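# Snap the folder clip's lever shut under its hook

## Task

Fully close the clip on the folder. Its lever must be swung back until it lies flat, and the small hook must be holding it down.

## Robot and tools

Robot: two arms, left_arm and right_arm, each ending in a five-digit dexterous hand. The right arm has a right hand. The left arm has a left hand that mirrors it, so on the left hand +x points toward the thumb rather than away from it. On the right hand, ring_dip cannot be set past +82.9 degrees (its mechanical stop is at +117). A bigger request is treated as +82.9, and hand_goal will show that value.

Frames: every pose, velocity and offset uses the scene frame. Its origin is at table height, midway between the arms. +z points up, +x points out over the table, and left_arm is on the +y side. Image left and right do not match these names. The measured bases are: left_arm (+0.029, +0.496, +0.044) m; right_arm (+0.001, -0.495, +0.044) m. Both are rotated only slightly about z.

Each hand has its own hand-point axes. +z runs along the straight fingers toward the tips. +y points out of the palm face, which sits at y = -0.062 m. +x runs across the palm, away from the thumb on the right hand. The knuckles are at z = -0.017 m, and the straight fingertips reach about 0.139 m beyond them. A rigid mast sticks out near the wrist on the palm side (x +0.05 to +0.10, z -0.16 to -0.11, up to y = +0.06 m) and can strike objects. Fingertips have rubber caps.

Row layout (the same for every tool): one flat list of 48 numbers covering both arms, each number in [-1, 1]. The order is:
1-6: left_arm dx, dy, dz, rx, ry, rz.
7-22: left hand motor goals.
23-24: left current_limit, speed.
25-30: right_arm dx, dy, dz, rx, ry, rz.
31-46: right hand motor goals.
47-48: right current_limit, speed.
The pose numbers are offsets, not poses. They are measured along the scene axes from the arm's Hand target as it stood when the action or move began. 1.0 means 0.6 m of translation or 180 degrees of rotation. rx, ry, rz together form a single rotation vector, turning about the Hand target's position. Sending all six as 0 holds the arm at its Hand target, which also re-requests a target the hand point fell short of. Every row inside one action is counted from that same start, and repeating an offset in a later call moves the arm further.

The hand numbers are absolute goals, not offsets. Each maps linearly onto a hinge's range between its two stops. Motor order: index_mcp, index_abd, index_pip, index_dip, middle_mcp, middle_abd, middle_pip, middle_dip, ring_mcp, ring_abd, ring_pip, ring_dip, thumb_cmc, thumb_axl, thumb_mcp, thumb_ipl. The straight settings are: _mcp +0.75, _abd 0.00, _pip +0.58, _dip +0.70, thumb_cmc +0.71, thumb_axl +0.68, thumb_mcp +0.23, thumb_ipl +0.17. Going toward -1 curls a finger toward the palm and swings the thumb round in front of the palm.

current_limit maps -1..+1 onto 0..550 mA (minimum 11 mA). speed maps so that (speed+1)/2 of 8.5 rad/s sets how fast the set-points move. At the start these are +0.4 and -0.6, and the last values sent stay in force. A 0 in a hand column is a real goal. To leave a hand unchanged, echo back its hand_goal, hand_current_limit and hand_speed.

Tools:
- execute_actions(actions, cameras): actions is a list of actions. Each action is up to 15 rows, one per 1/30 s step, and a short action repeats its last row. Camera images come back only when actions is empty or cameras names them (["all"] gives every camera).
- move(target, speed, blend, stop_force, zero, blocking, cameras): takes each hand point in a straight line to the offset given in one row, or through a list of up to 15 rows, all counted from the same Hand targets. speed is in m/s (0.002 to 3.6, default 0.25), and rotation is capped at twice that in rad/s. blend, in metres, rounds the corners of a list. stop_force (3 to 120 N) ends an arm's path when its wrist sensor feels that much push against the motion. It is unreliable while the hand is rotating, and should be omitted when backing off a contact. zero resets the force baseline (default true). blocking=false returns early and cannot be combined with stop_force. The result adds a move: line saying how it ended (done, off_target, moving, held, fault) and any limits applied, such as paced or held.
- wait(seconds 0-10), stop() to brake a running move, zoom_image(camera, region [x0,y0,x1,y1] in pixels, at most 504x504), zero_wrist_force(arm), finished_scene(scene).

Cameras: cam_head_left, cam_head_right, cam_high, cam_low, cam_left_wrist, cam_right_wrist, each 896x504.

Results: for each arm you get end_effector_position (m), quat_wxyz, velocities, Hand target (the base for the next offsets), joint positions and torques, and wrist force/torque in the end-effector axes together with a peak reading. For each hand you get hand_goal, hand_measured, hand_current_ma and hand_state, where each motor reads moving, goal, blocked or overload.

Cautions: the arms are stiff. Pressing even a little past a firm surface can trip a fault stop: contact torque over a joint limit (wrist joints 26 N m), or roughly 150 N of outside force. A faulted arm goes limp for 10 s. Approach slowly, preferably with stop_force. Orientation commands are clipped to within 32 degrees of the measured pose on each step. Moves do not avoid obstacles, and the arms must not hit or squeeze each other. A motor that stays at 495 mA or more for 5 s shuts down for 10 s, so ease the grip force. Avoid paths near an arm's own base, since they can flip the shoulder. Never drop or fling the folder, never let anything leave the table, and don't slam anything. Finish only once the lever stays latched with no help from the robot.

Each tool is called after "Call:" as name([rows], argument=value, ...), one row to a line, values as JSON.

## Session

Call:
execute_actions(actions=[])

Scene clock: 0.00 s.
left_arm: end_effector_position=(+0.8700, -0.0354, +0.1745) hand_goal=(+0.754, +0.000, +0.576, +0.696, +0.754, +0.000, +0.576, +0.696, +0.754, +0.000, +0.576, +0.696, +0.714, +0.678, +0.226, +0.168) hand_measured=(+0.754, +0.000, +0.576, +0.696, +0.754, +0.000, +0.576, +0.696, +0.754, +0.000, +0.576, +0.696, +0.714, +0.678, +0.226, +0.168) hand_current_ma=(+0, +0, +0, +0, +0, +0, +0, +0, +0, +0, +0, +0, +0, +0, +0, +0) hand_state=(goal, goal, goal, goal, goal, goal, goal, goal, goal, goal, goal, goal, goal, goal, goal, goal) hand_current_limit=0.40 hand_speed=-0.60 end_effector_quat_wxyz=(-0.022, +0.822, +0.550, +0.149) | right_arm: end_effector_position=(+0.2144, -0.1678, +0.2163) hand_goal=(+0.754, +0.000, +0.576, +0.696, +0.754, +0.000, +0.576, +0.696, +0.754, +0.000, +0.576, +0.696, +0.714, +0.678, +0.226, +0.168) hand_measured=(+0.754, +0.000, +0.576, +0.696, +0.754, +0.000, +0.576, +0.696, +0.754, +0.000, +0.576, +0.696, +0.714, +0.678, +0.226, +0.168) hand_current_ma=(+0, +0, +0, +0, +0, +0, +0, +0, +0, +0, +0, +0, +0, +0, +0, +0) hand_state=(goal, goal, goal, goal, goal, goal, goal, goal, goal, goal, goal, goal, goal, goal, goal, goal) hand_current_limit=0.40 hand_speed=-0.60 end_effector_quat_wxyz=(-0.061, +0.432, +0.882, -0.180)
Joint positions: left_arm=[2.595 -2.81 -0.274 -1.534 1.858 -0.122] | right_arm=[0.698 -1.752 2.084 -1.52 -1.59 0.08]
Joint velocities: within noise
Joint torques (N m): no reading
Wrist force (N): no reading
Wrist torque (N m): no reading
Wrist force, peak (N): no reading
Hand target: left_arm +0.8700, -0.0354, +0.1745; -0.022, +0.822, +0.550, +0.149 | right_arm +0.2144, -0.1678, +0.2163; -0.061, +0.432, +0.882, -0.180

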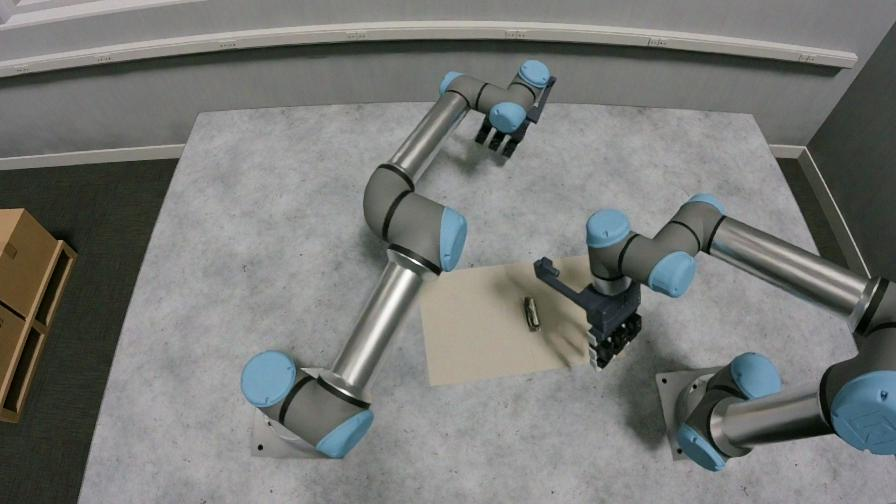

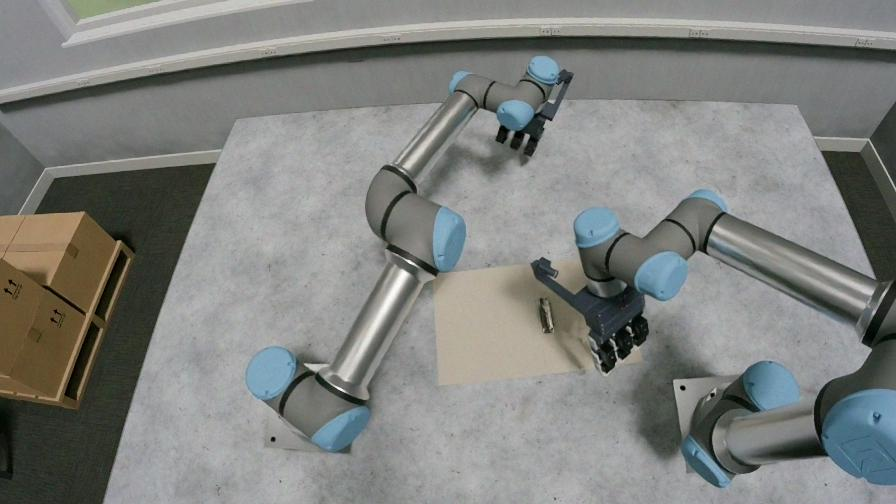

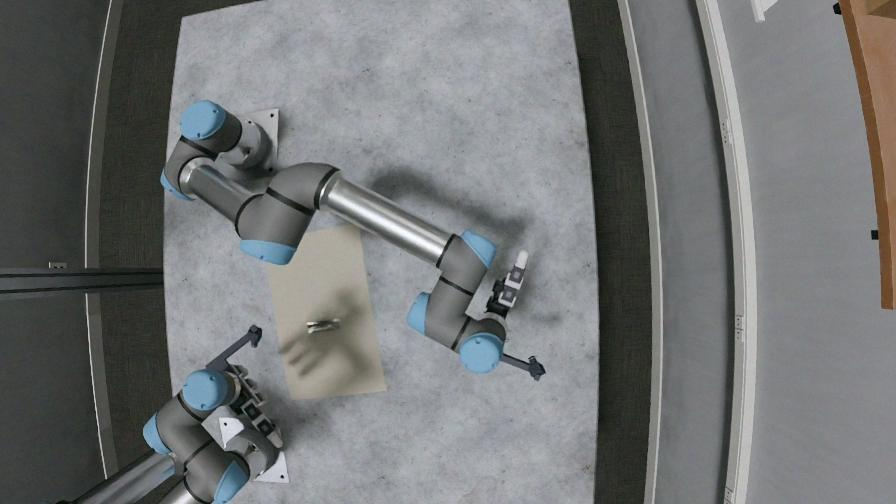

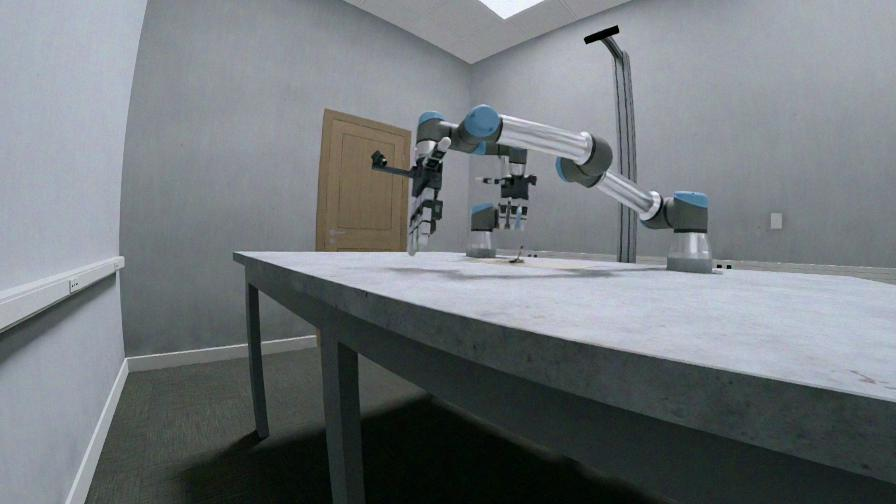

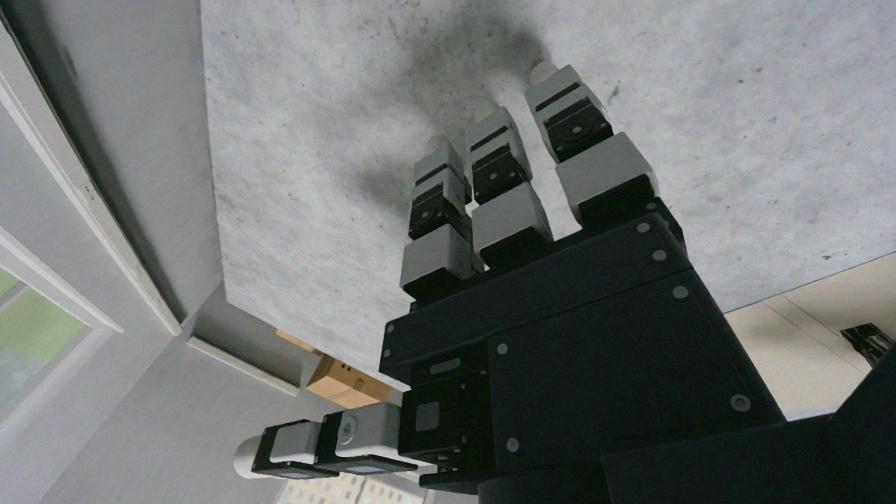

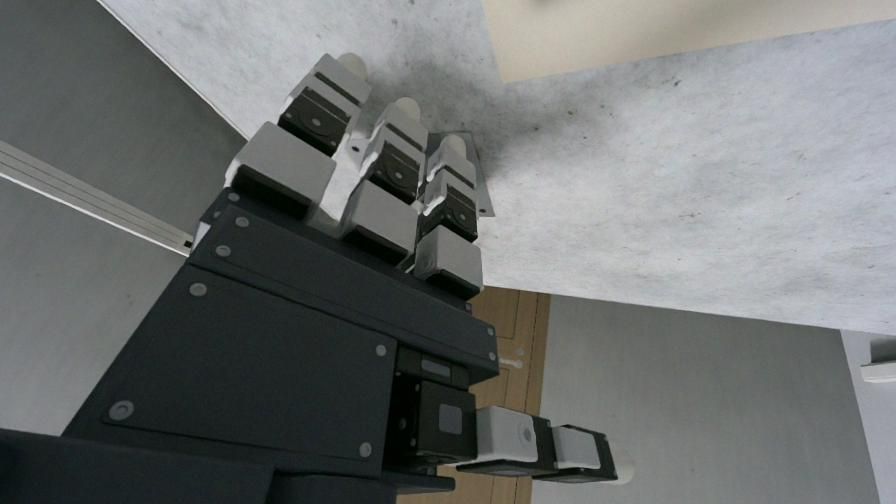

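Call:
zoom_image(camera="cam_head_left", region=[480, 260, 600, 360])

Call:
zoom_image(camera="cam_head_right", region=[490, 270, 610, 370])

Call:
zoom_image(camera="cam_high", region=[270, 280, 390, 380])

Call:
zoom_image(camera="cam_low", region=[460, 200, 580, 280])

Call:
zoom_image(camera="cam_left_wrist", region=[740, 270, 896, 400])

Scaled by 4.200 from the camera's 896x504 image, which has a finer 1280x720 frame.

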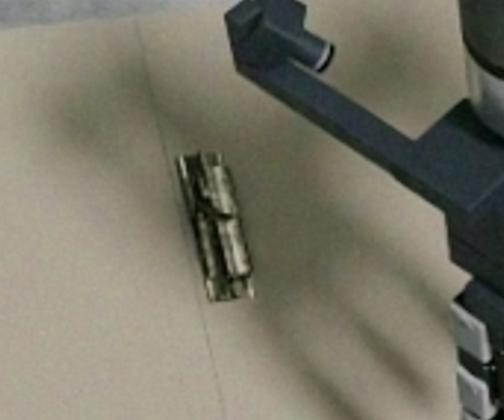

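Scaled by 4.200 from the camera's 896x504 image, which has a finer 1280x720 frame.

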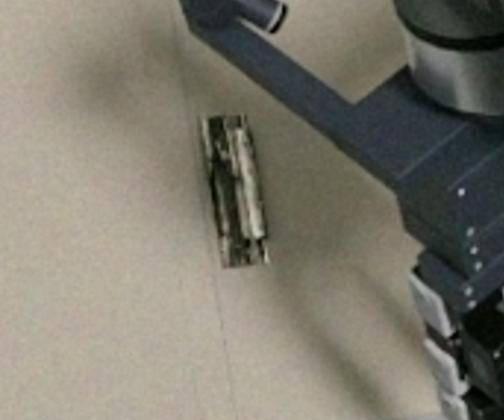

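Scaled by 4.200 from the camera's 896x504 image, which has a finer 1280x720 frame.

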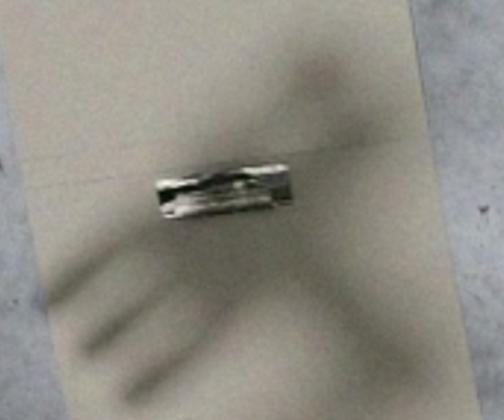

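Scaled by 4.200 from the camera's 896x504 image, which has a finer 1280x720 frame.

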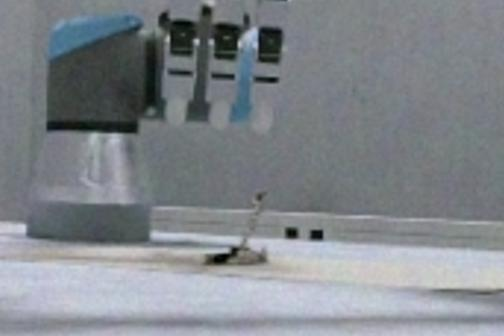

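Scaled by 3.231 from the camera's 896x504 image, which has a finer 1280x720 frame.

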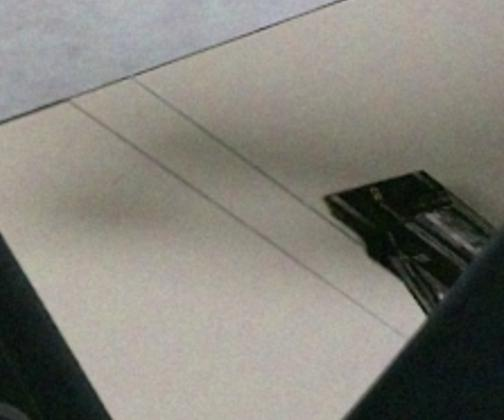

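Call:
move(target=[0,0,0,0,0,0,0.754,0,0.576,0.696,0.754,0,0.576,0.696,0.754,0,0.576,0.696,0.714,0.678,0.226,0.168,0.4,-0.6,0,0.13,-0.03,0.222,0,0,0.754,0,0.576,0.696,0.754,0,0.576,0.696,0.754,0,0.576,0.696,0.714,0.678,0.226,0.168,0.4,-0.6], cameras=["all"])

Scene clock: 9.63 s.
left_arm: end_effector_position=(+0.8700, -0.0354, +0.1745) hand_goal=(+0.754, +0.000, +0.576, +0.696, +0.754, +0.000, +0.576, +0.696, +0.754, +0.000, +0.576, +0.696, +0.714, +0.678, +0.226, +0.168) hand_measured=(+0.754, +0.000, +0.576, +0.696, +0.754, +0.000, +0.576, +0.696, +0.754, +0.000, +0.576, +0.696, +0.714, +0.678, +0.224, +0.168) hand_current_ma=(-1, +0, +1, +0, -1, +0, +1, +0, -1, +0, +1, +0, +0, -1, -4, +0) hand_state=(goal, goal, goal, goal, goal, goal, goal, goal, goal, goal, goal, goal, goal, goal, goal, goal) hand_current_limit=0.40 hand_speed=-0.60 end_effector_quat_wxyz=(-0.022, +0.822, +0.550, +0.149) | right_arm: end_effector_position=(+0.2144, -0.0898, +0.1982) hand_goal=(+0.754, +0.000, +0.576, +0.696, +0.754, +0.000, +0.576, +0.696, +0.754, +0.000, +0.576, +0.696, +0.714, +0.678, +0.226, +0.168) hand_measured=(+0.752, +0.000, +0.576, +0.696, +0.752, +0.000, +0.576, +0.696, +0.752, +0.000, +0.576, +0.696, +0.714, +0.678, +0.224, +0.168) hand_current_ma=(-7, +0, +2, +0, -7, +0, +2, +0, -6, +0, +2, +0, -2, -2, -8, -1) hand_state=(goal, goal, goal, goal, goal, goal, goal, goal, goal, goal, goal, goal, goal, goal, goal, goal) hand_current_limit=0.40 hand_speed=-0.60 end_effector_quat_wxyz=(-0.205, +0.385, +0.890, +0.132)
Joint positions: left_arm=[2.595 -2.81 -0.274 -1.534 1.858 -0.122] | right_arm=[0.5 -1.869 2.42 -2.094 -1.08 -0.223]
Joint torques (N m): left_arm=[0.44 65.95 20.6 3.02 0.48 0.17] | right_arm=[6.68 -16.54 -24.49 -3.84 2.8 -0.36]
Wrist force (N): left_arm=[-0.2 0.0 0.1] | right_arm=[-0.9 -0.4 0.5]
Wrist torque (N m): left_arm=[0.00 0.02 -0.02] | right_arm=[-0.02 0.01 -0.14]
Wrist force, peak (N): left_arm=[0.3 0.2 0.4] | right_arm=[-1.0 -0.8 0.3]
Hand target: left_arm +0.8700, -0.0354, +0.1745; -0.022, +0.822, +0.550, +0.149 | right_arm +0.2144, -0.0898, +0.1983; -0.205, +0.385, +0.890, +0.132
Off the commanded pose: left_arm 0.000 m, 0 deg | right_arm 0.000 m, 0 deg.
move: done

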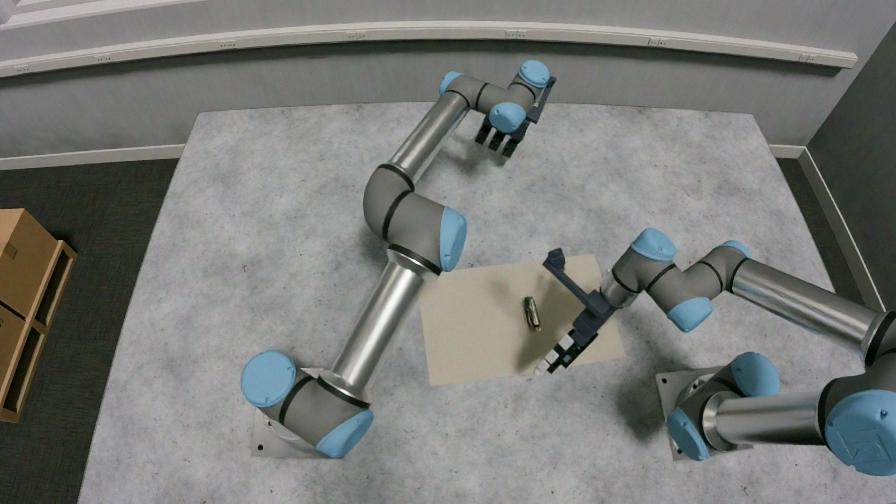

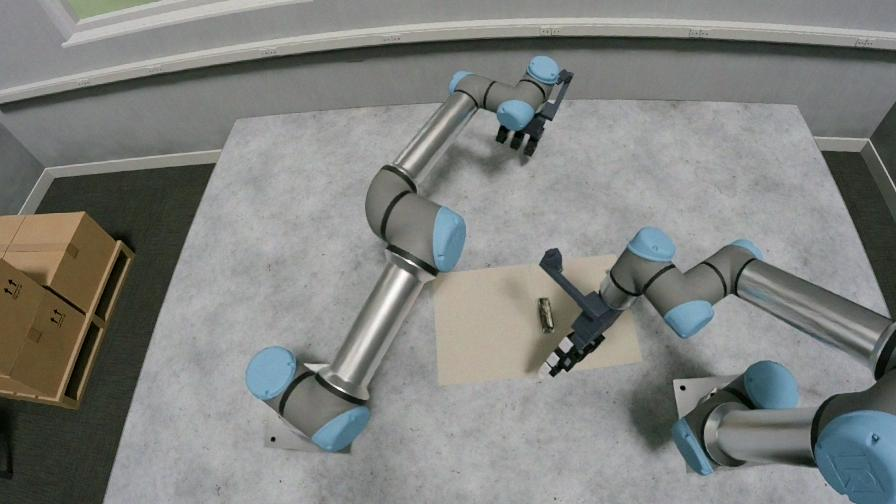

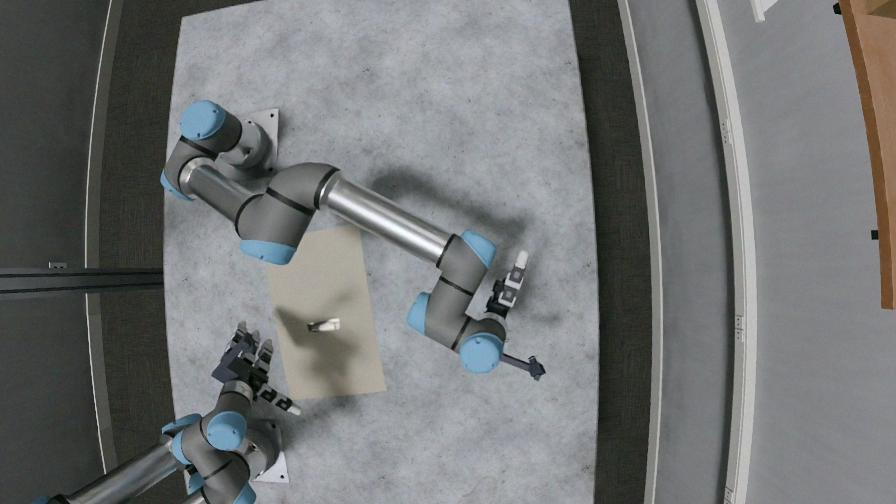

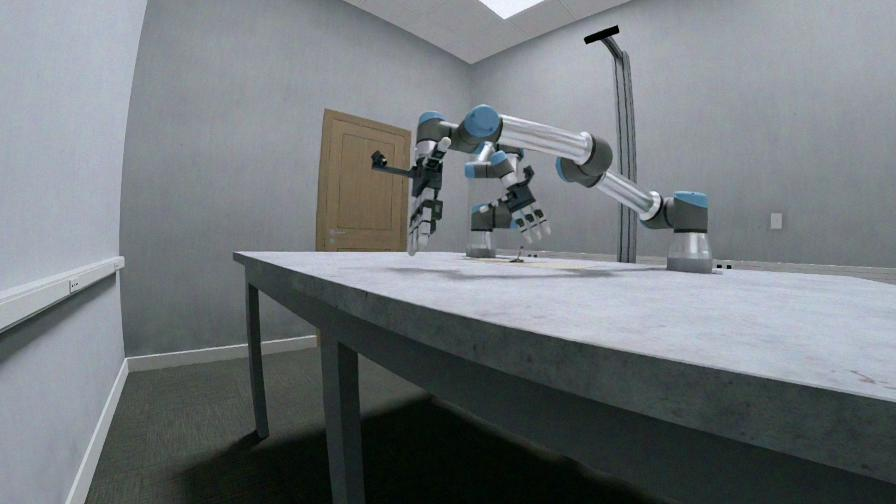

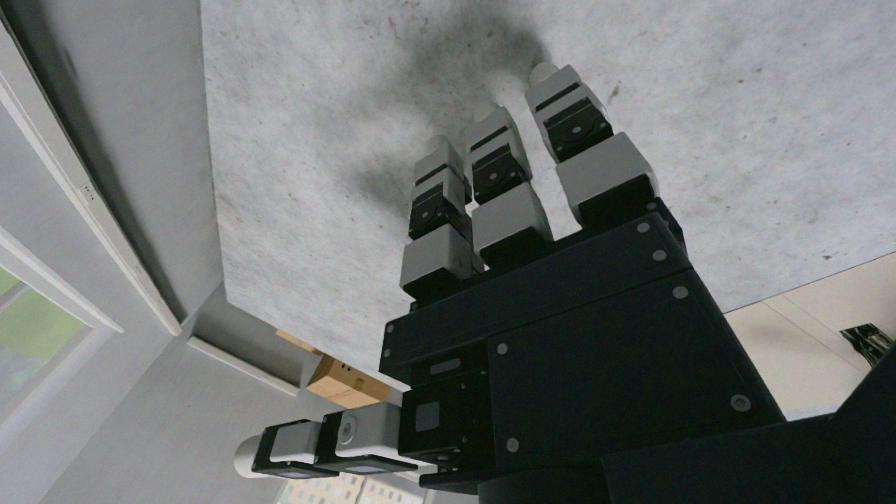

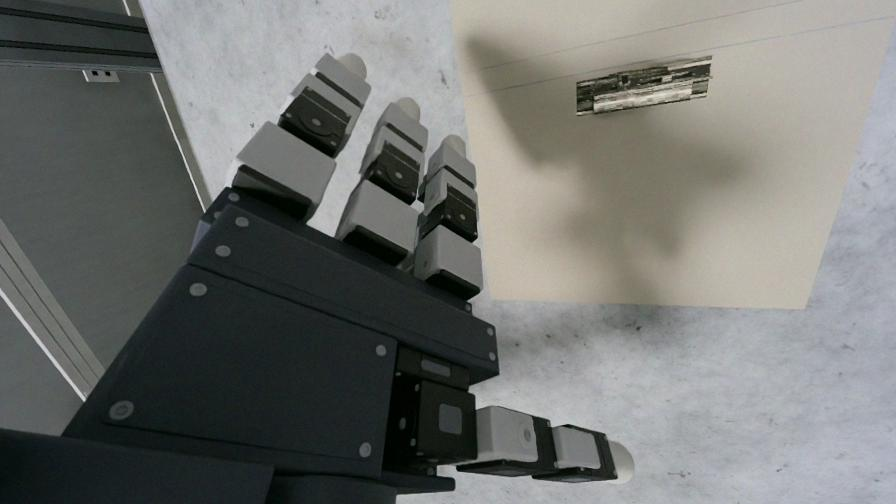

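Call:
zoom_image(camera="cam_right_wrist", region=[550, 40, 740, 140])

Call:
zoom_image(camera="cam_high", region=[290, 300, 360, 350])

Call:
zoom_image(camera="cam_low", region=[490, 230, 540, 270])

Call:
zoom_image(camera="cam_head_left", region=[505, 285, 560, 340])

Call:
zoom_image(camera="cam_head_right", region=[520, 285, 575, 340])

Scaled by 2.653 from the camera's 896x504 image, which has a finer 1280x720 frame.

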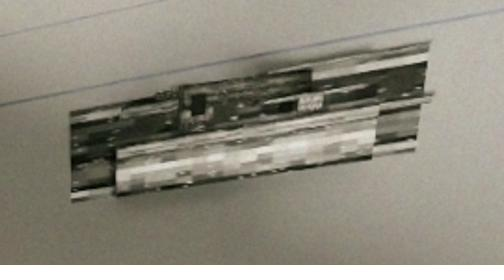

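Scaled by 7.200 from the camera's 896x504 image, which has a finer 1280x720 frame.

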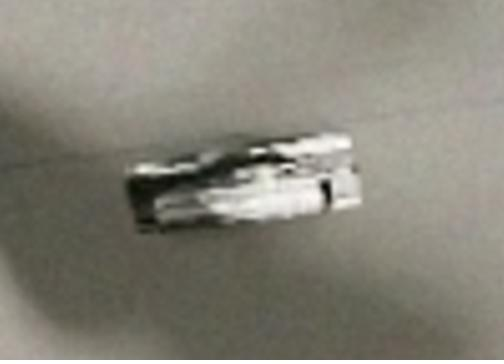

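Scaled by 10.080 from the camera's 896x504 image, which has a finer 1280x720 frame.

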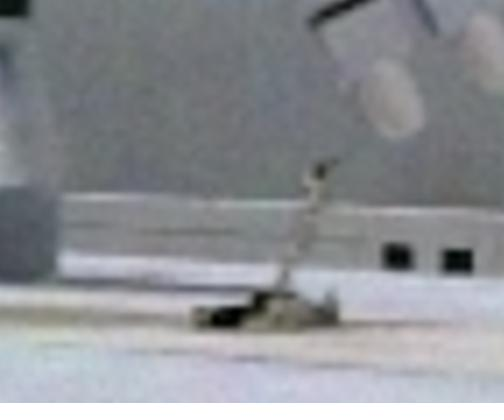

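Scaled by 9.164 from the camera's 896x504 image, which has a finer 1280x720 frame.

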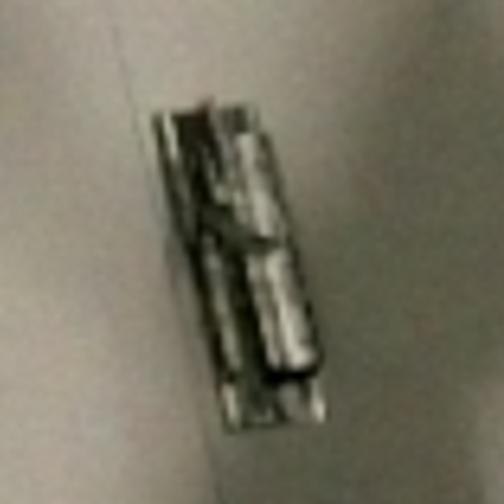

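Scaled by 9.164 from the camera's 896x504 image, which has a finer 1280x720 frame.

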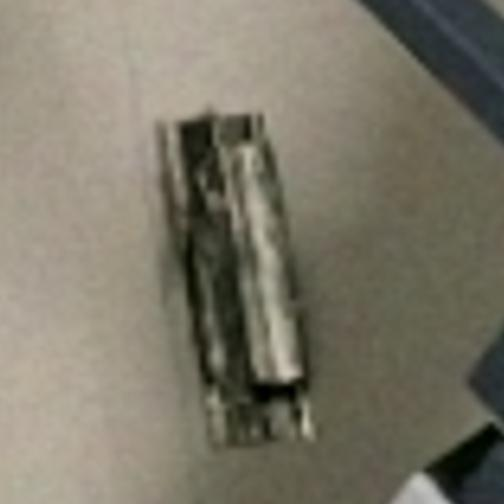

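Call:
move(target=[-0.467,0.192,0,0,0,0.142,0.754,0,0.576,0.696,0.754,0,0.576,0.696,0.754,0,0.576,0.696,0.714,0.678,0.226,0.168,0.4,-0.6,0.033,-0.073,-0.063,0.167,0,0,0.754,0,0.576,0.696,0.754,0,0.576,0.696,0.754,0,0.576,0.696,0.714,0.678,0.226,0.168,0.4,-0.6], cameras=["cam_high","cam_low","cam_left_wrist","cam_right_wrist"])

Scene clock: 24.20 s.
left_arm: end_effector_position=(+0.5899, +0.0797, +0.1746) hand_goal=(+0.754, +0.000, +0.576, +0.696, +0.754, +0.000, +0.576, +0.696, +0.754, +0.000, +0.576, +0.696, +0.714, +0.678, +0.226, +0.168) hand_measured=(+0.754, +0.000, +0.576, +0.696, +0.754, +0.000, +0.576, +0.696, +0.754, +0.000, +0.576, +0.696, +0.714, +0.678, +0.224, +0.168) hand_current_ma=(-1, +0, +1, +0, -1, +0, +1, +0, -1, +0, +1, +0, +1, -1, -5, +0) hand_state=(goal, goal, goal, goal, goal, goal, goal, goal, goal, goal, goal, goal, goal, goal, goal, goal) hand_current_limit=0.40 hand_speed=-0.60 end_effector_quat_wxyz=(-0.054, +0.680, +0.718, +0.140) | right_arm: end_effector_position=(+0.2342, -0.1336, +0.1604) hand_goal=(+0.754, +0.000, +0.576, +0.696, +0.754, +0.000, +0.576, +0.696, +0.754, +0.000, +0.576, +0.696, +0.714, +0.678, +0.226, +0.168) hand_measured=(+0.754, +0.000, +0.576, +0.696, +0.754, +0.000, +0.576, +0.696, +0.754, +0.000, +0.576, +0.696, +0.716, +0.678, +0.224, +0.168) hand_current_ma=(+3, +1, +2, +0, +3, +1, +2, +0, +2, +1, +2, +0, +3, -2, -8, -1) hand_state=(goal, goal, goal, goal, goal, goal, goal, goal, goal, goal, goal, goal, goal, goal, goal, goal) hand_current_limit=0.40 hand_speed=-0.60 end_effector_quat_wxyz=(-0.298, +0.318, +0.826, +0.358)
Joint positions: left_arm=[2.48 -2.113 -1.523 -1.154 1.863 -0.708] | right_arm=[0.008 -1.844 2.74 -2.086 -0.656 -0.976]
Joint torques (N m): left_arm=[4.84 47.31 11.87 0.27 2.71 -2.08] | right_arm=[-6.37 -4.82 -14.76 -4.08 2.57 -1.81]
Wrist force (N): left_arm=[0.1 0.2 0.3] | right_arm=[-0.4 -0.9 0.5]
Wrist torque (N m): left_arm=[0.02 -0.04 0.00] | right_arm=[-0.01 -0.12 -0.15]
Wrist force, peak (N): left_arm=[0.5 1.9 0.5] | right_arm=[-1.0 -1.4 0.7]
Hand target: left_arm +0.5898, +0.0798, +0.1745; -0.054, +0.680, +0.718, +0.140 | right_arm +0.2342, -0.1336, +0.1605; -0.298, +0.318, +0.826, +0.358
Off the commanded pose: left_arm 0.000 m, 0 deg | right_arm 0.000 m, 0 deg.
move: done
Images, in order (width x height): cam_high 896x504, cam_low 896x504, cam_left_wrist 896x504, cam_right_wrist 896x504.

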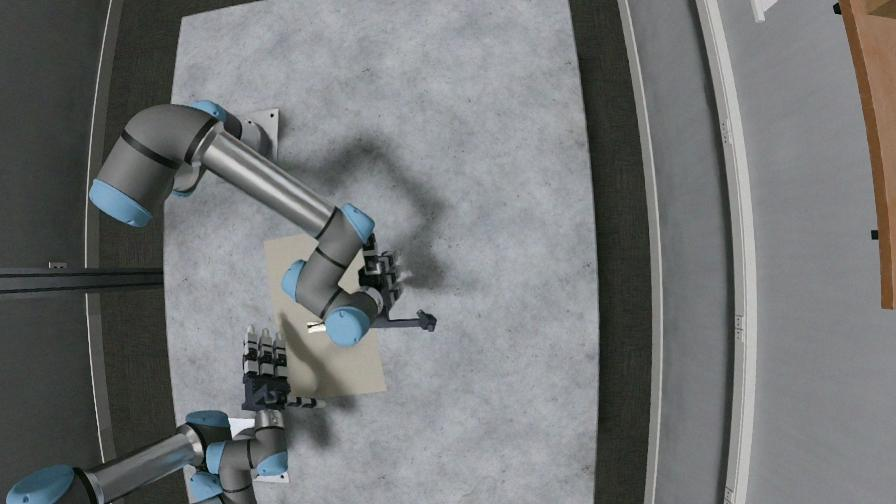

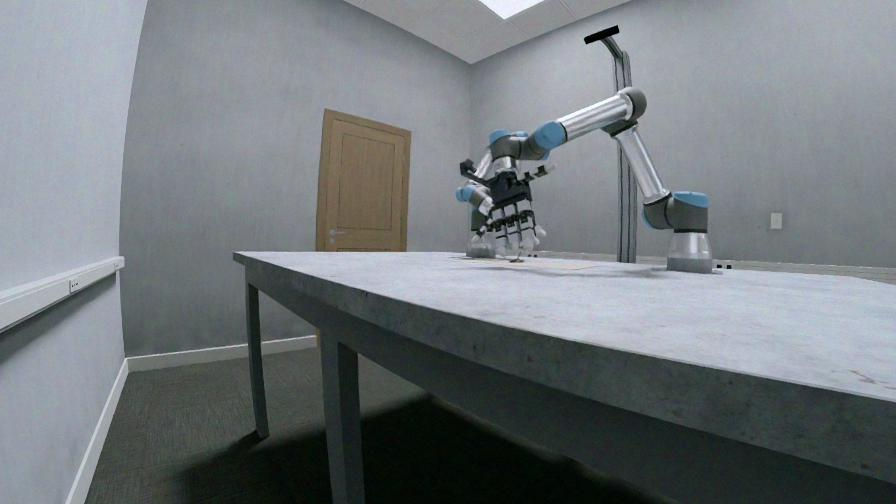

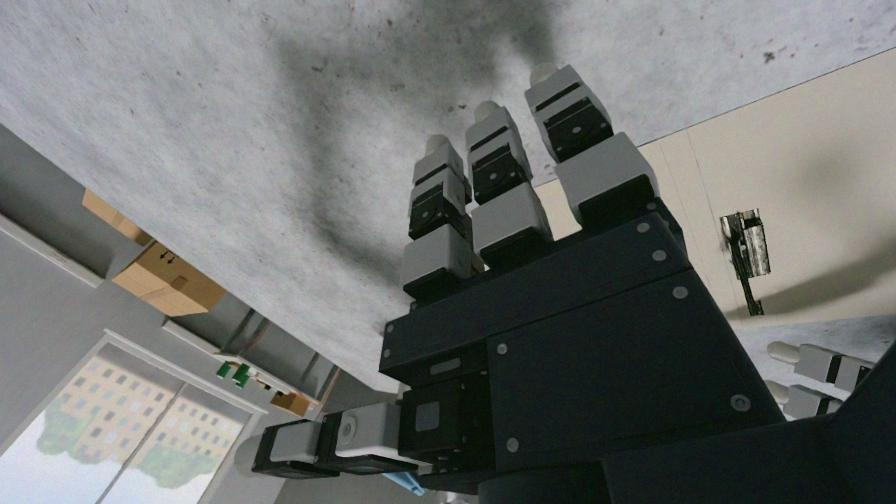

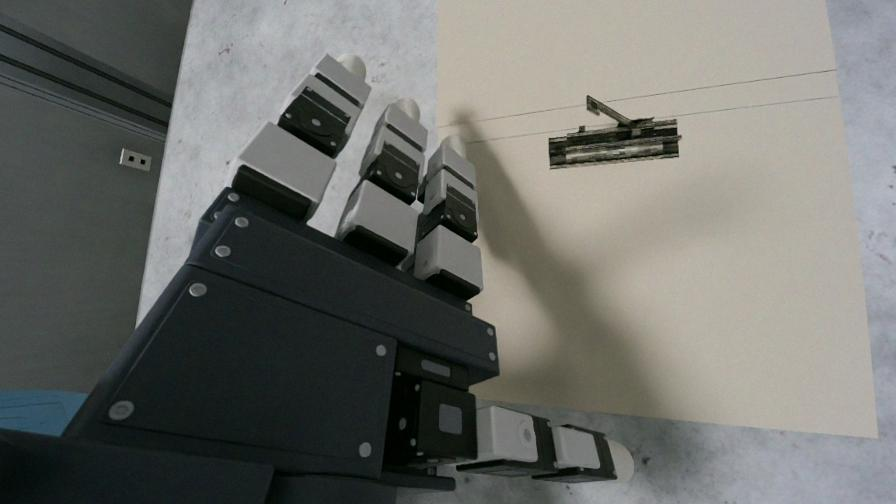

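Call:
zoom_image(camera="cam_right_wrist", region=[535, 85, 695, 180])

Call:
zoom_image(camera="cam_left_wrist", region=[700, 195, 800, 325])

Scaled by 3.150 from the camera's 896x504 image, which has a finer 1280x720 frame.

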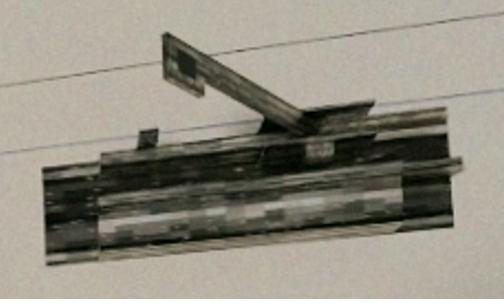

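Scaled by 3.877 from the camera's 896x504 image, which has a finer 1280x720 frame.

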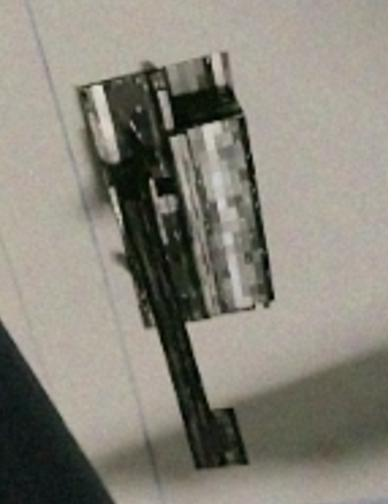

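Call:
move([
  [0.227,0.764,0,0,0,0.222,0.754,0,0.576,0.696,0.754,0,0.576,0.696,0.754,0,0.576,0.696,0.714,0.678,0.226,0.168,0.4,-0.6,0.0763,-0.0273,0.149,-0.3554,0.1583,-0.004,0.754,0,0.576,0.696,-0.274,0,-0.445,0.043,-0.274,0,-0.445,0.043,0.714,0.678,0.226,0.168,0.4,-0.6],
  [0.227,0.764,0,0,0,0.222,0.754,0,0.576,0.696,0.754,0,0.576,0.696,0.754,0,0.576,0.696,0.714,0.678,0.226,0.168,0.4,-0.6,0.338,0.2477,-0.0258,-0.3554,0.1583,-0.004,0.754,0,0.576,0.696,-0.274,0,-0.445,0.043,-0.274,0,-0.445,0.043,0.714,0.678,0.226,0.168,0.4,-0.6],
  [0.227,0.764,0,0,0,0.222,0.754,0,0.576,0.696,0.754,0,0.576,0.696,0.754,0,0.576,0.696,0.714,0.678,0.226,0.168,0.4,-0.6,0.2688,0.241,-0.0718,-0.3554,0.1583,-0.004,0.754,0,0.576,0.696,-0.274,0,-0.445,0.043,-0.274,0,-0.445,0.043,0.714,0.678,0.226,0.168,0.4,-0.6],
], blend=[0.03,0.03,0], speed=[0.3,0.25,0.12], cameras=["all"])

Scene clock: 50.00 s.
left_arm: end_effector_position=(+0.7260, +0.5382, +0.1745) hand_goal=(+0.754, +0.000, +0.576, +0.696, +0.754, +0.000, +0.576, +0.696, +0.754, +0.000, +0.576, +0.696, +0.714, +0.678, +0.226, +0.168) hand_measured=(+0.754, +0.000, +0.576, +0.696, +0.754, +0.000, +0.576, +0.696, +0.754, +0.000, +0.576, +0.696, +0.714, +0.678, +0.224, +0.168) hand_current_ma=(-1, +0, +1, +0, -1, +0, +1, +0, -1, +0, +1, +0, +1, -1, -5, +0) hand_state=(goal, goal, goal, goal, goal, goal, goal, goal, goal, goal, goal, goal, goal, goal, goal, goal) hand_current_limit=0.40 hand_speed=-0.60 end_effector_quat_wxyz=(-0.099, +0.393, +0.907, +0.113) | right_arm: end_effector_position=(+0.3955, +0.0111, +0.1175) hand_goal=(+0.754, +0.000, +0.576, +0.696, -0.274, +0.000, -0.444, +0.044, -0.274, +0.000, -0.444, +0.044, +0.714, +0.678, +0.226, +0.168) hand_measured=(+0.748, +0.000, +0.576, +0.696, -0.262, +0.000, -0.440, +0.046, -0.264, +0.000, -0.440, +0.046, +0.710, +0.678, +0.224, +0.168) hand_current_ma=(-21, +1, +1, +0, +45, +1, +15, +7, +39, +1, +14, +9, -15, -2, -8, -1) hand_state=(goal, goal, goal, goal, goal, goal, goal, goal, goal, goal, goal, goal, goal, goal, goal, goal) hand_current_limit=0.40 hand_speed=-0.60 end_effector_quat_wxyz=(-0.267, +0.505, +0.793, -0.212)
Joint positions: left_arm=[3.18 -2.112 -1.525 -1.153 1.863 -0.706] | right_arm=[0.588 -0.973 1.364 -1.335 -1.244 0.084]
Joint torques (N m): left_arm=[6.62 57.53 26.37 5.2 1.2 2.04] | right_arm=[-9.08 -36.74 -13.5 -0.44 -1.33 -1.74]
Wrist force (N): left_arm=[-0.1 0.1 0.2] | right_arm=[0.0 0.0 -0.2]
Wrist torque (N m): left_arm=[0.01 0.01 0.09] | right_arm=[0.18 -0.02 0.03]
Wrist force, peak (N): left_arm=[0.6 1.8 0.6] | right_arm=[0.7 1.5 -1.3]
Hand target: left_arm +0.7260, +0.5382, +0.1745; -0.099, +0.393, +0.907, +0.113 | right_arm +0.3955, +0.0110, +0.1174; -0.267, +0.505, +0.793, -0.212
Off the commanded pose: left_arm 0.000 m, 0 deg | right_arm 0.000 m, 0 deg.
move: done; blend cut to 0.025 m at target 2

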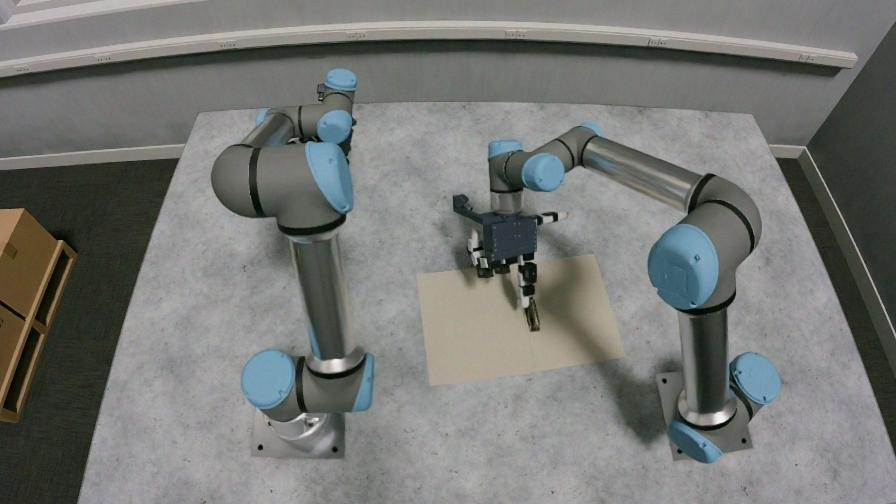

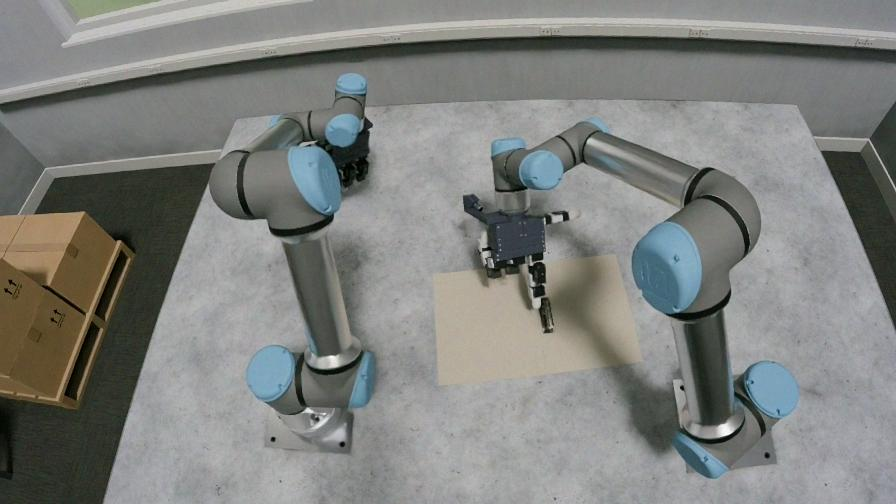

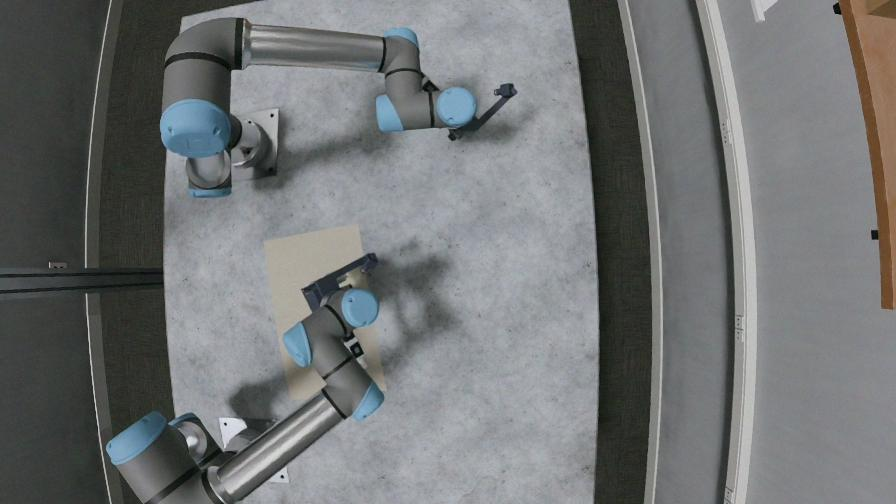

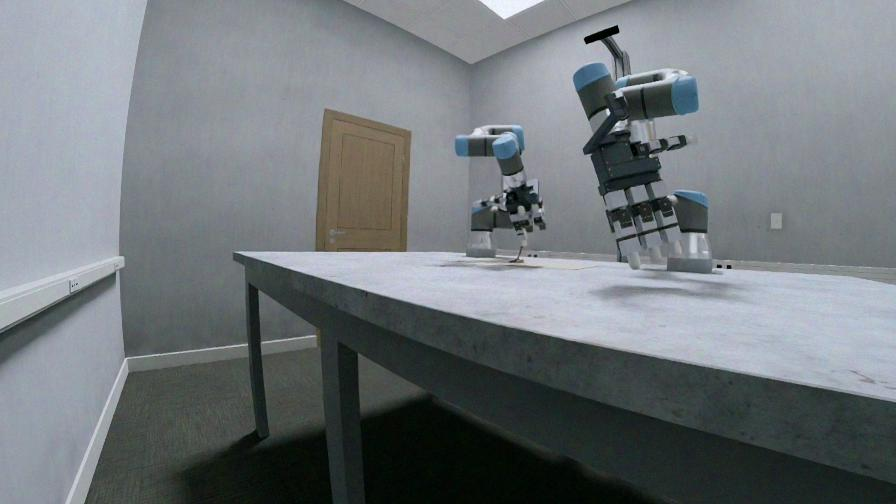

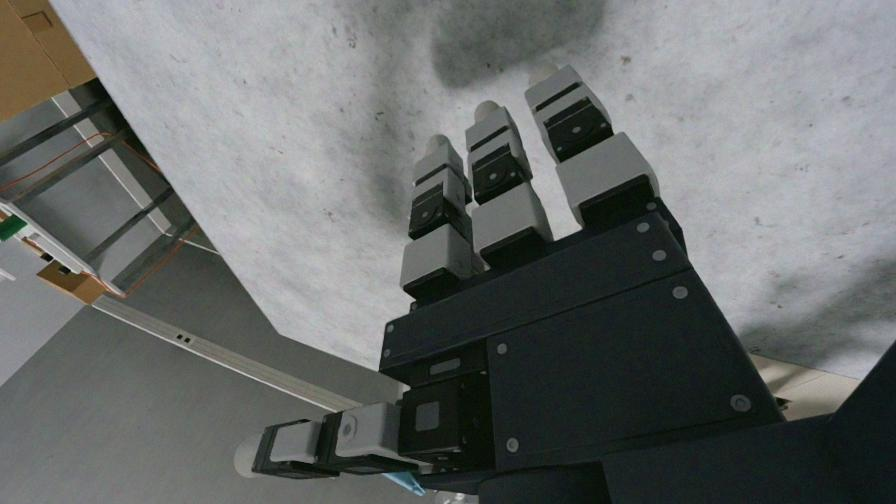

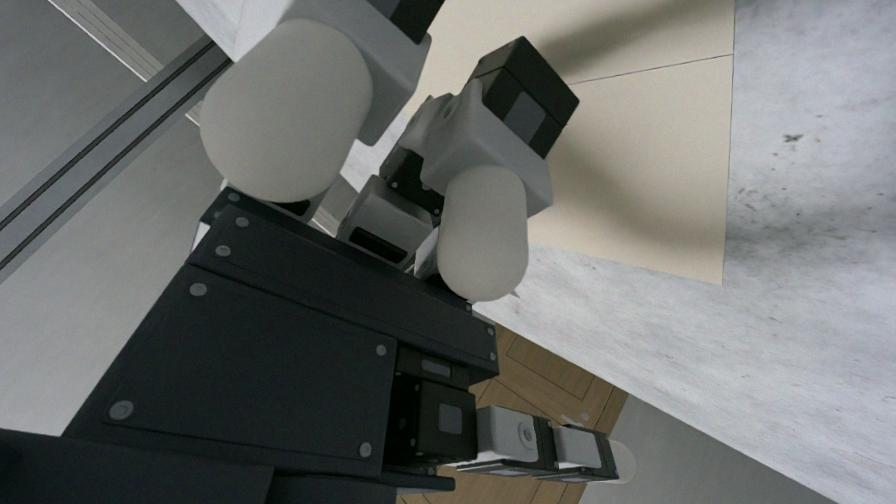

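Call:
zoom_image(camera="cam_head_left", region=[490, 250, 580, 340])

Call:
zoom_image(camera="cam_head_right", region=[500, 250, 590, 340])

Call:
zoom_image(camera="cam_low", region=[490, 220, 550, 270])

Call:
zoom_image(camera="cam_right_wrist", region=[380, 30, 560, 190])

Scaled by 5.600 from the camera's 896x504 image, which has a finer 1280x720 frame.

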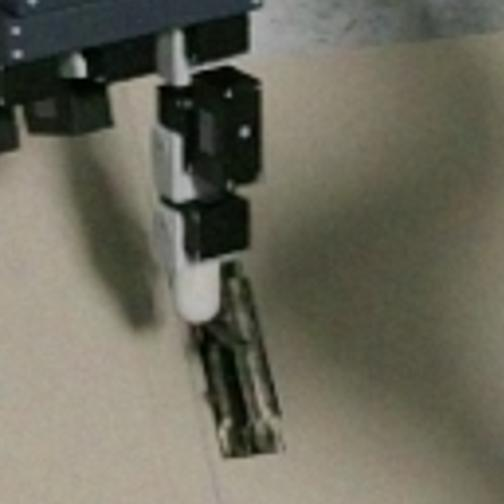

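Scaled by 5.600 from the camera's 896x504 image, which has a finer 1280x720 frame.

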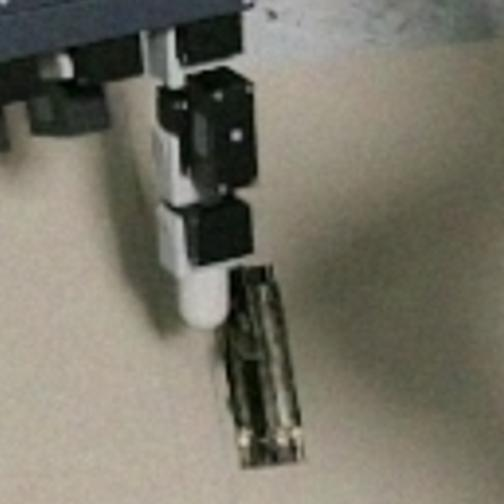

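Scaled by 8.400 from the camera's 896x504 image, which has a finer 1280x720 frame.

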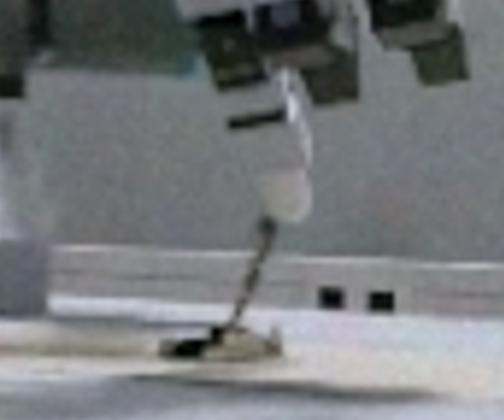

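Scaled by 2.800 from the camera's 896x504 image, which has a finer 1280x720 frame.

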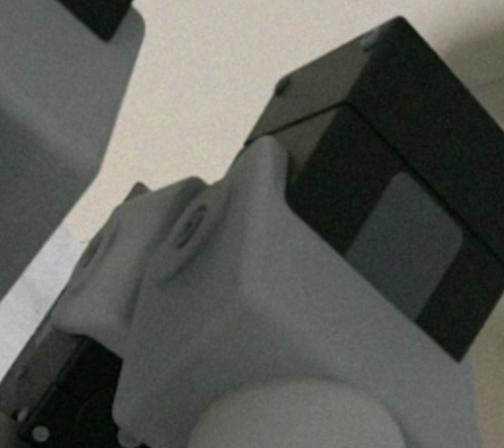

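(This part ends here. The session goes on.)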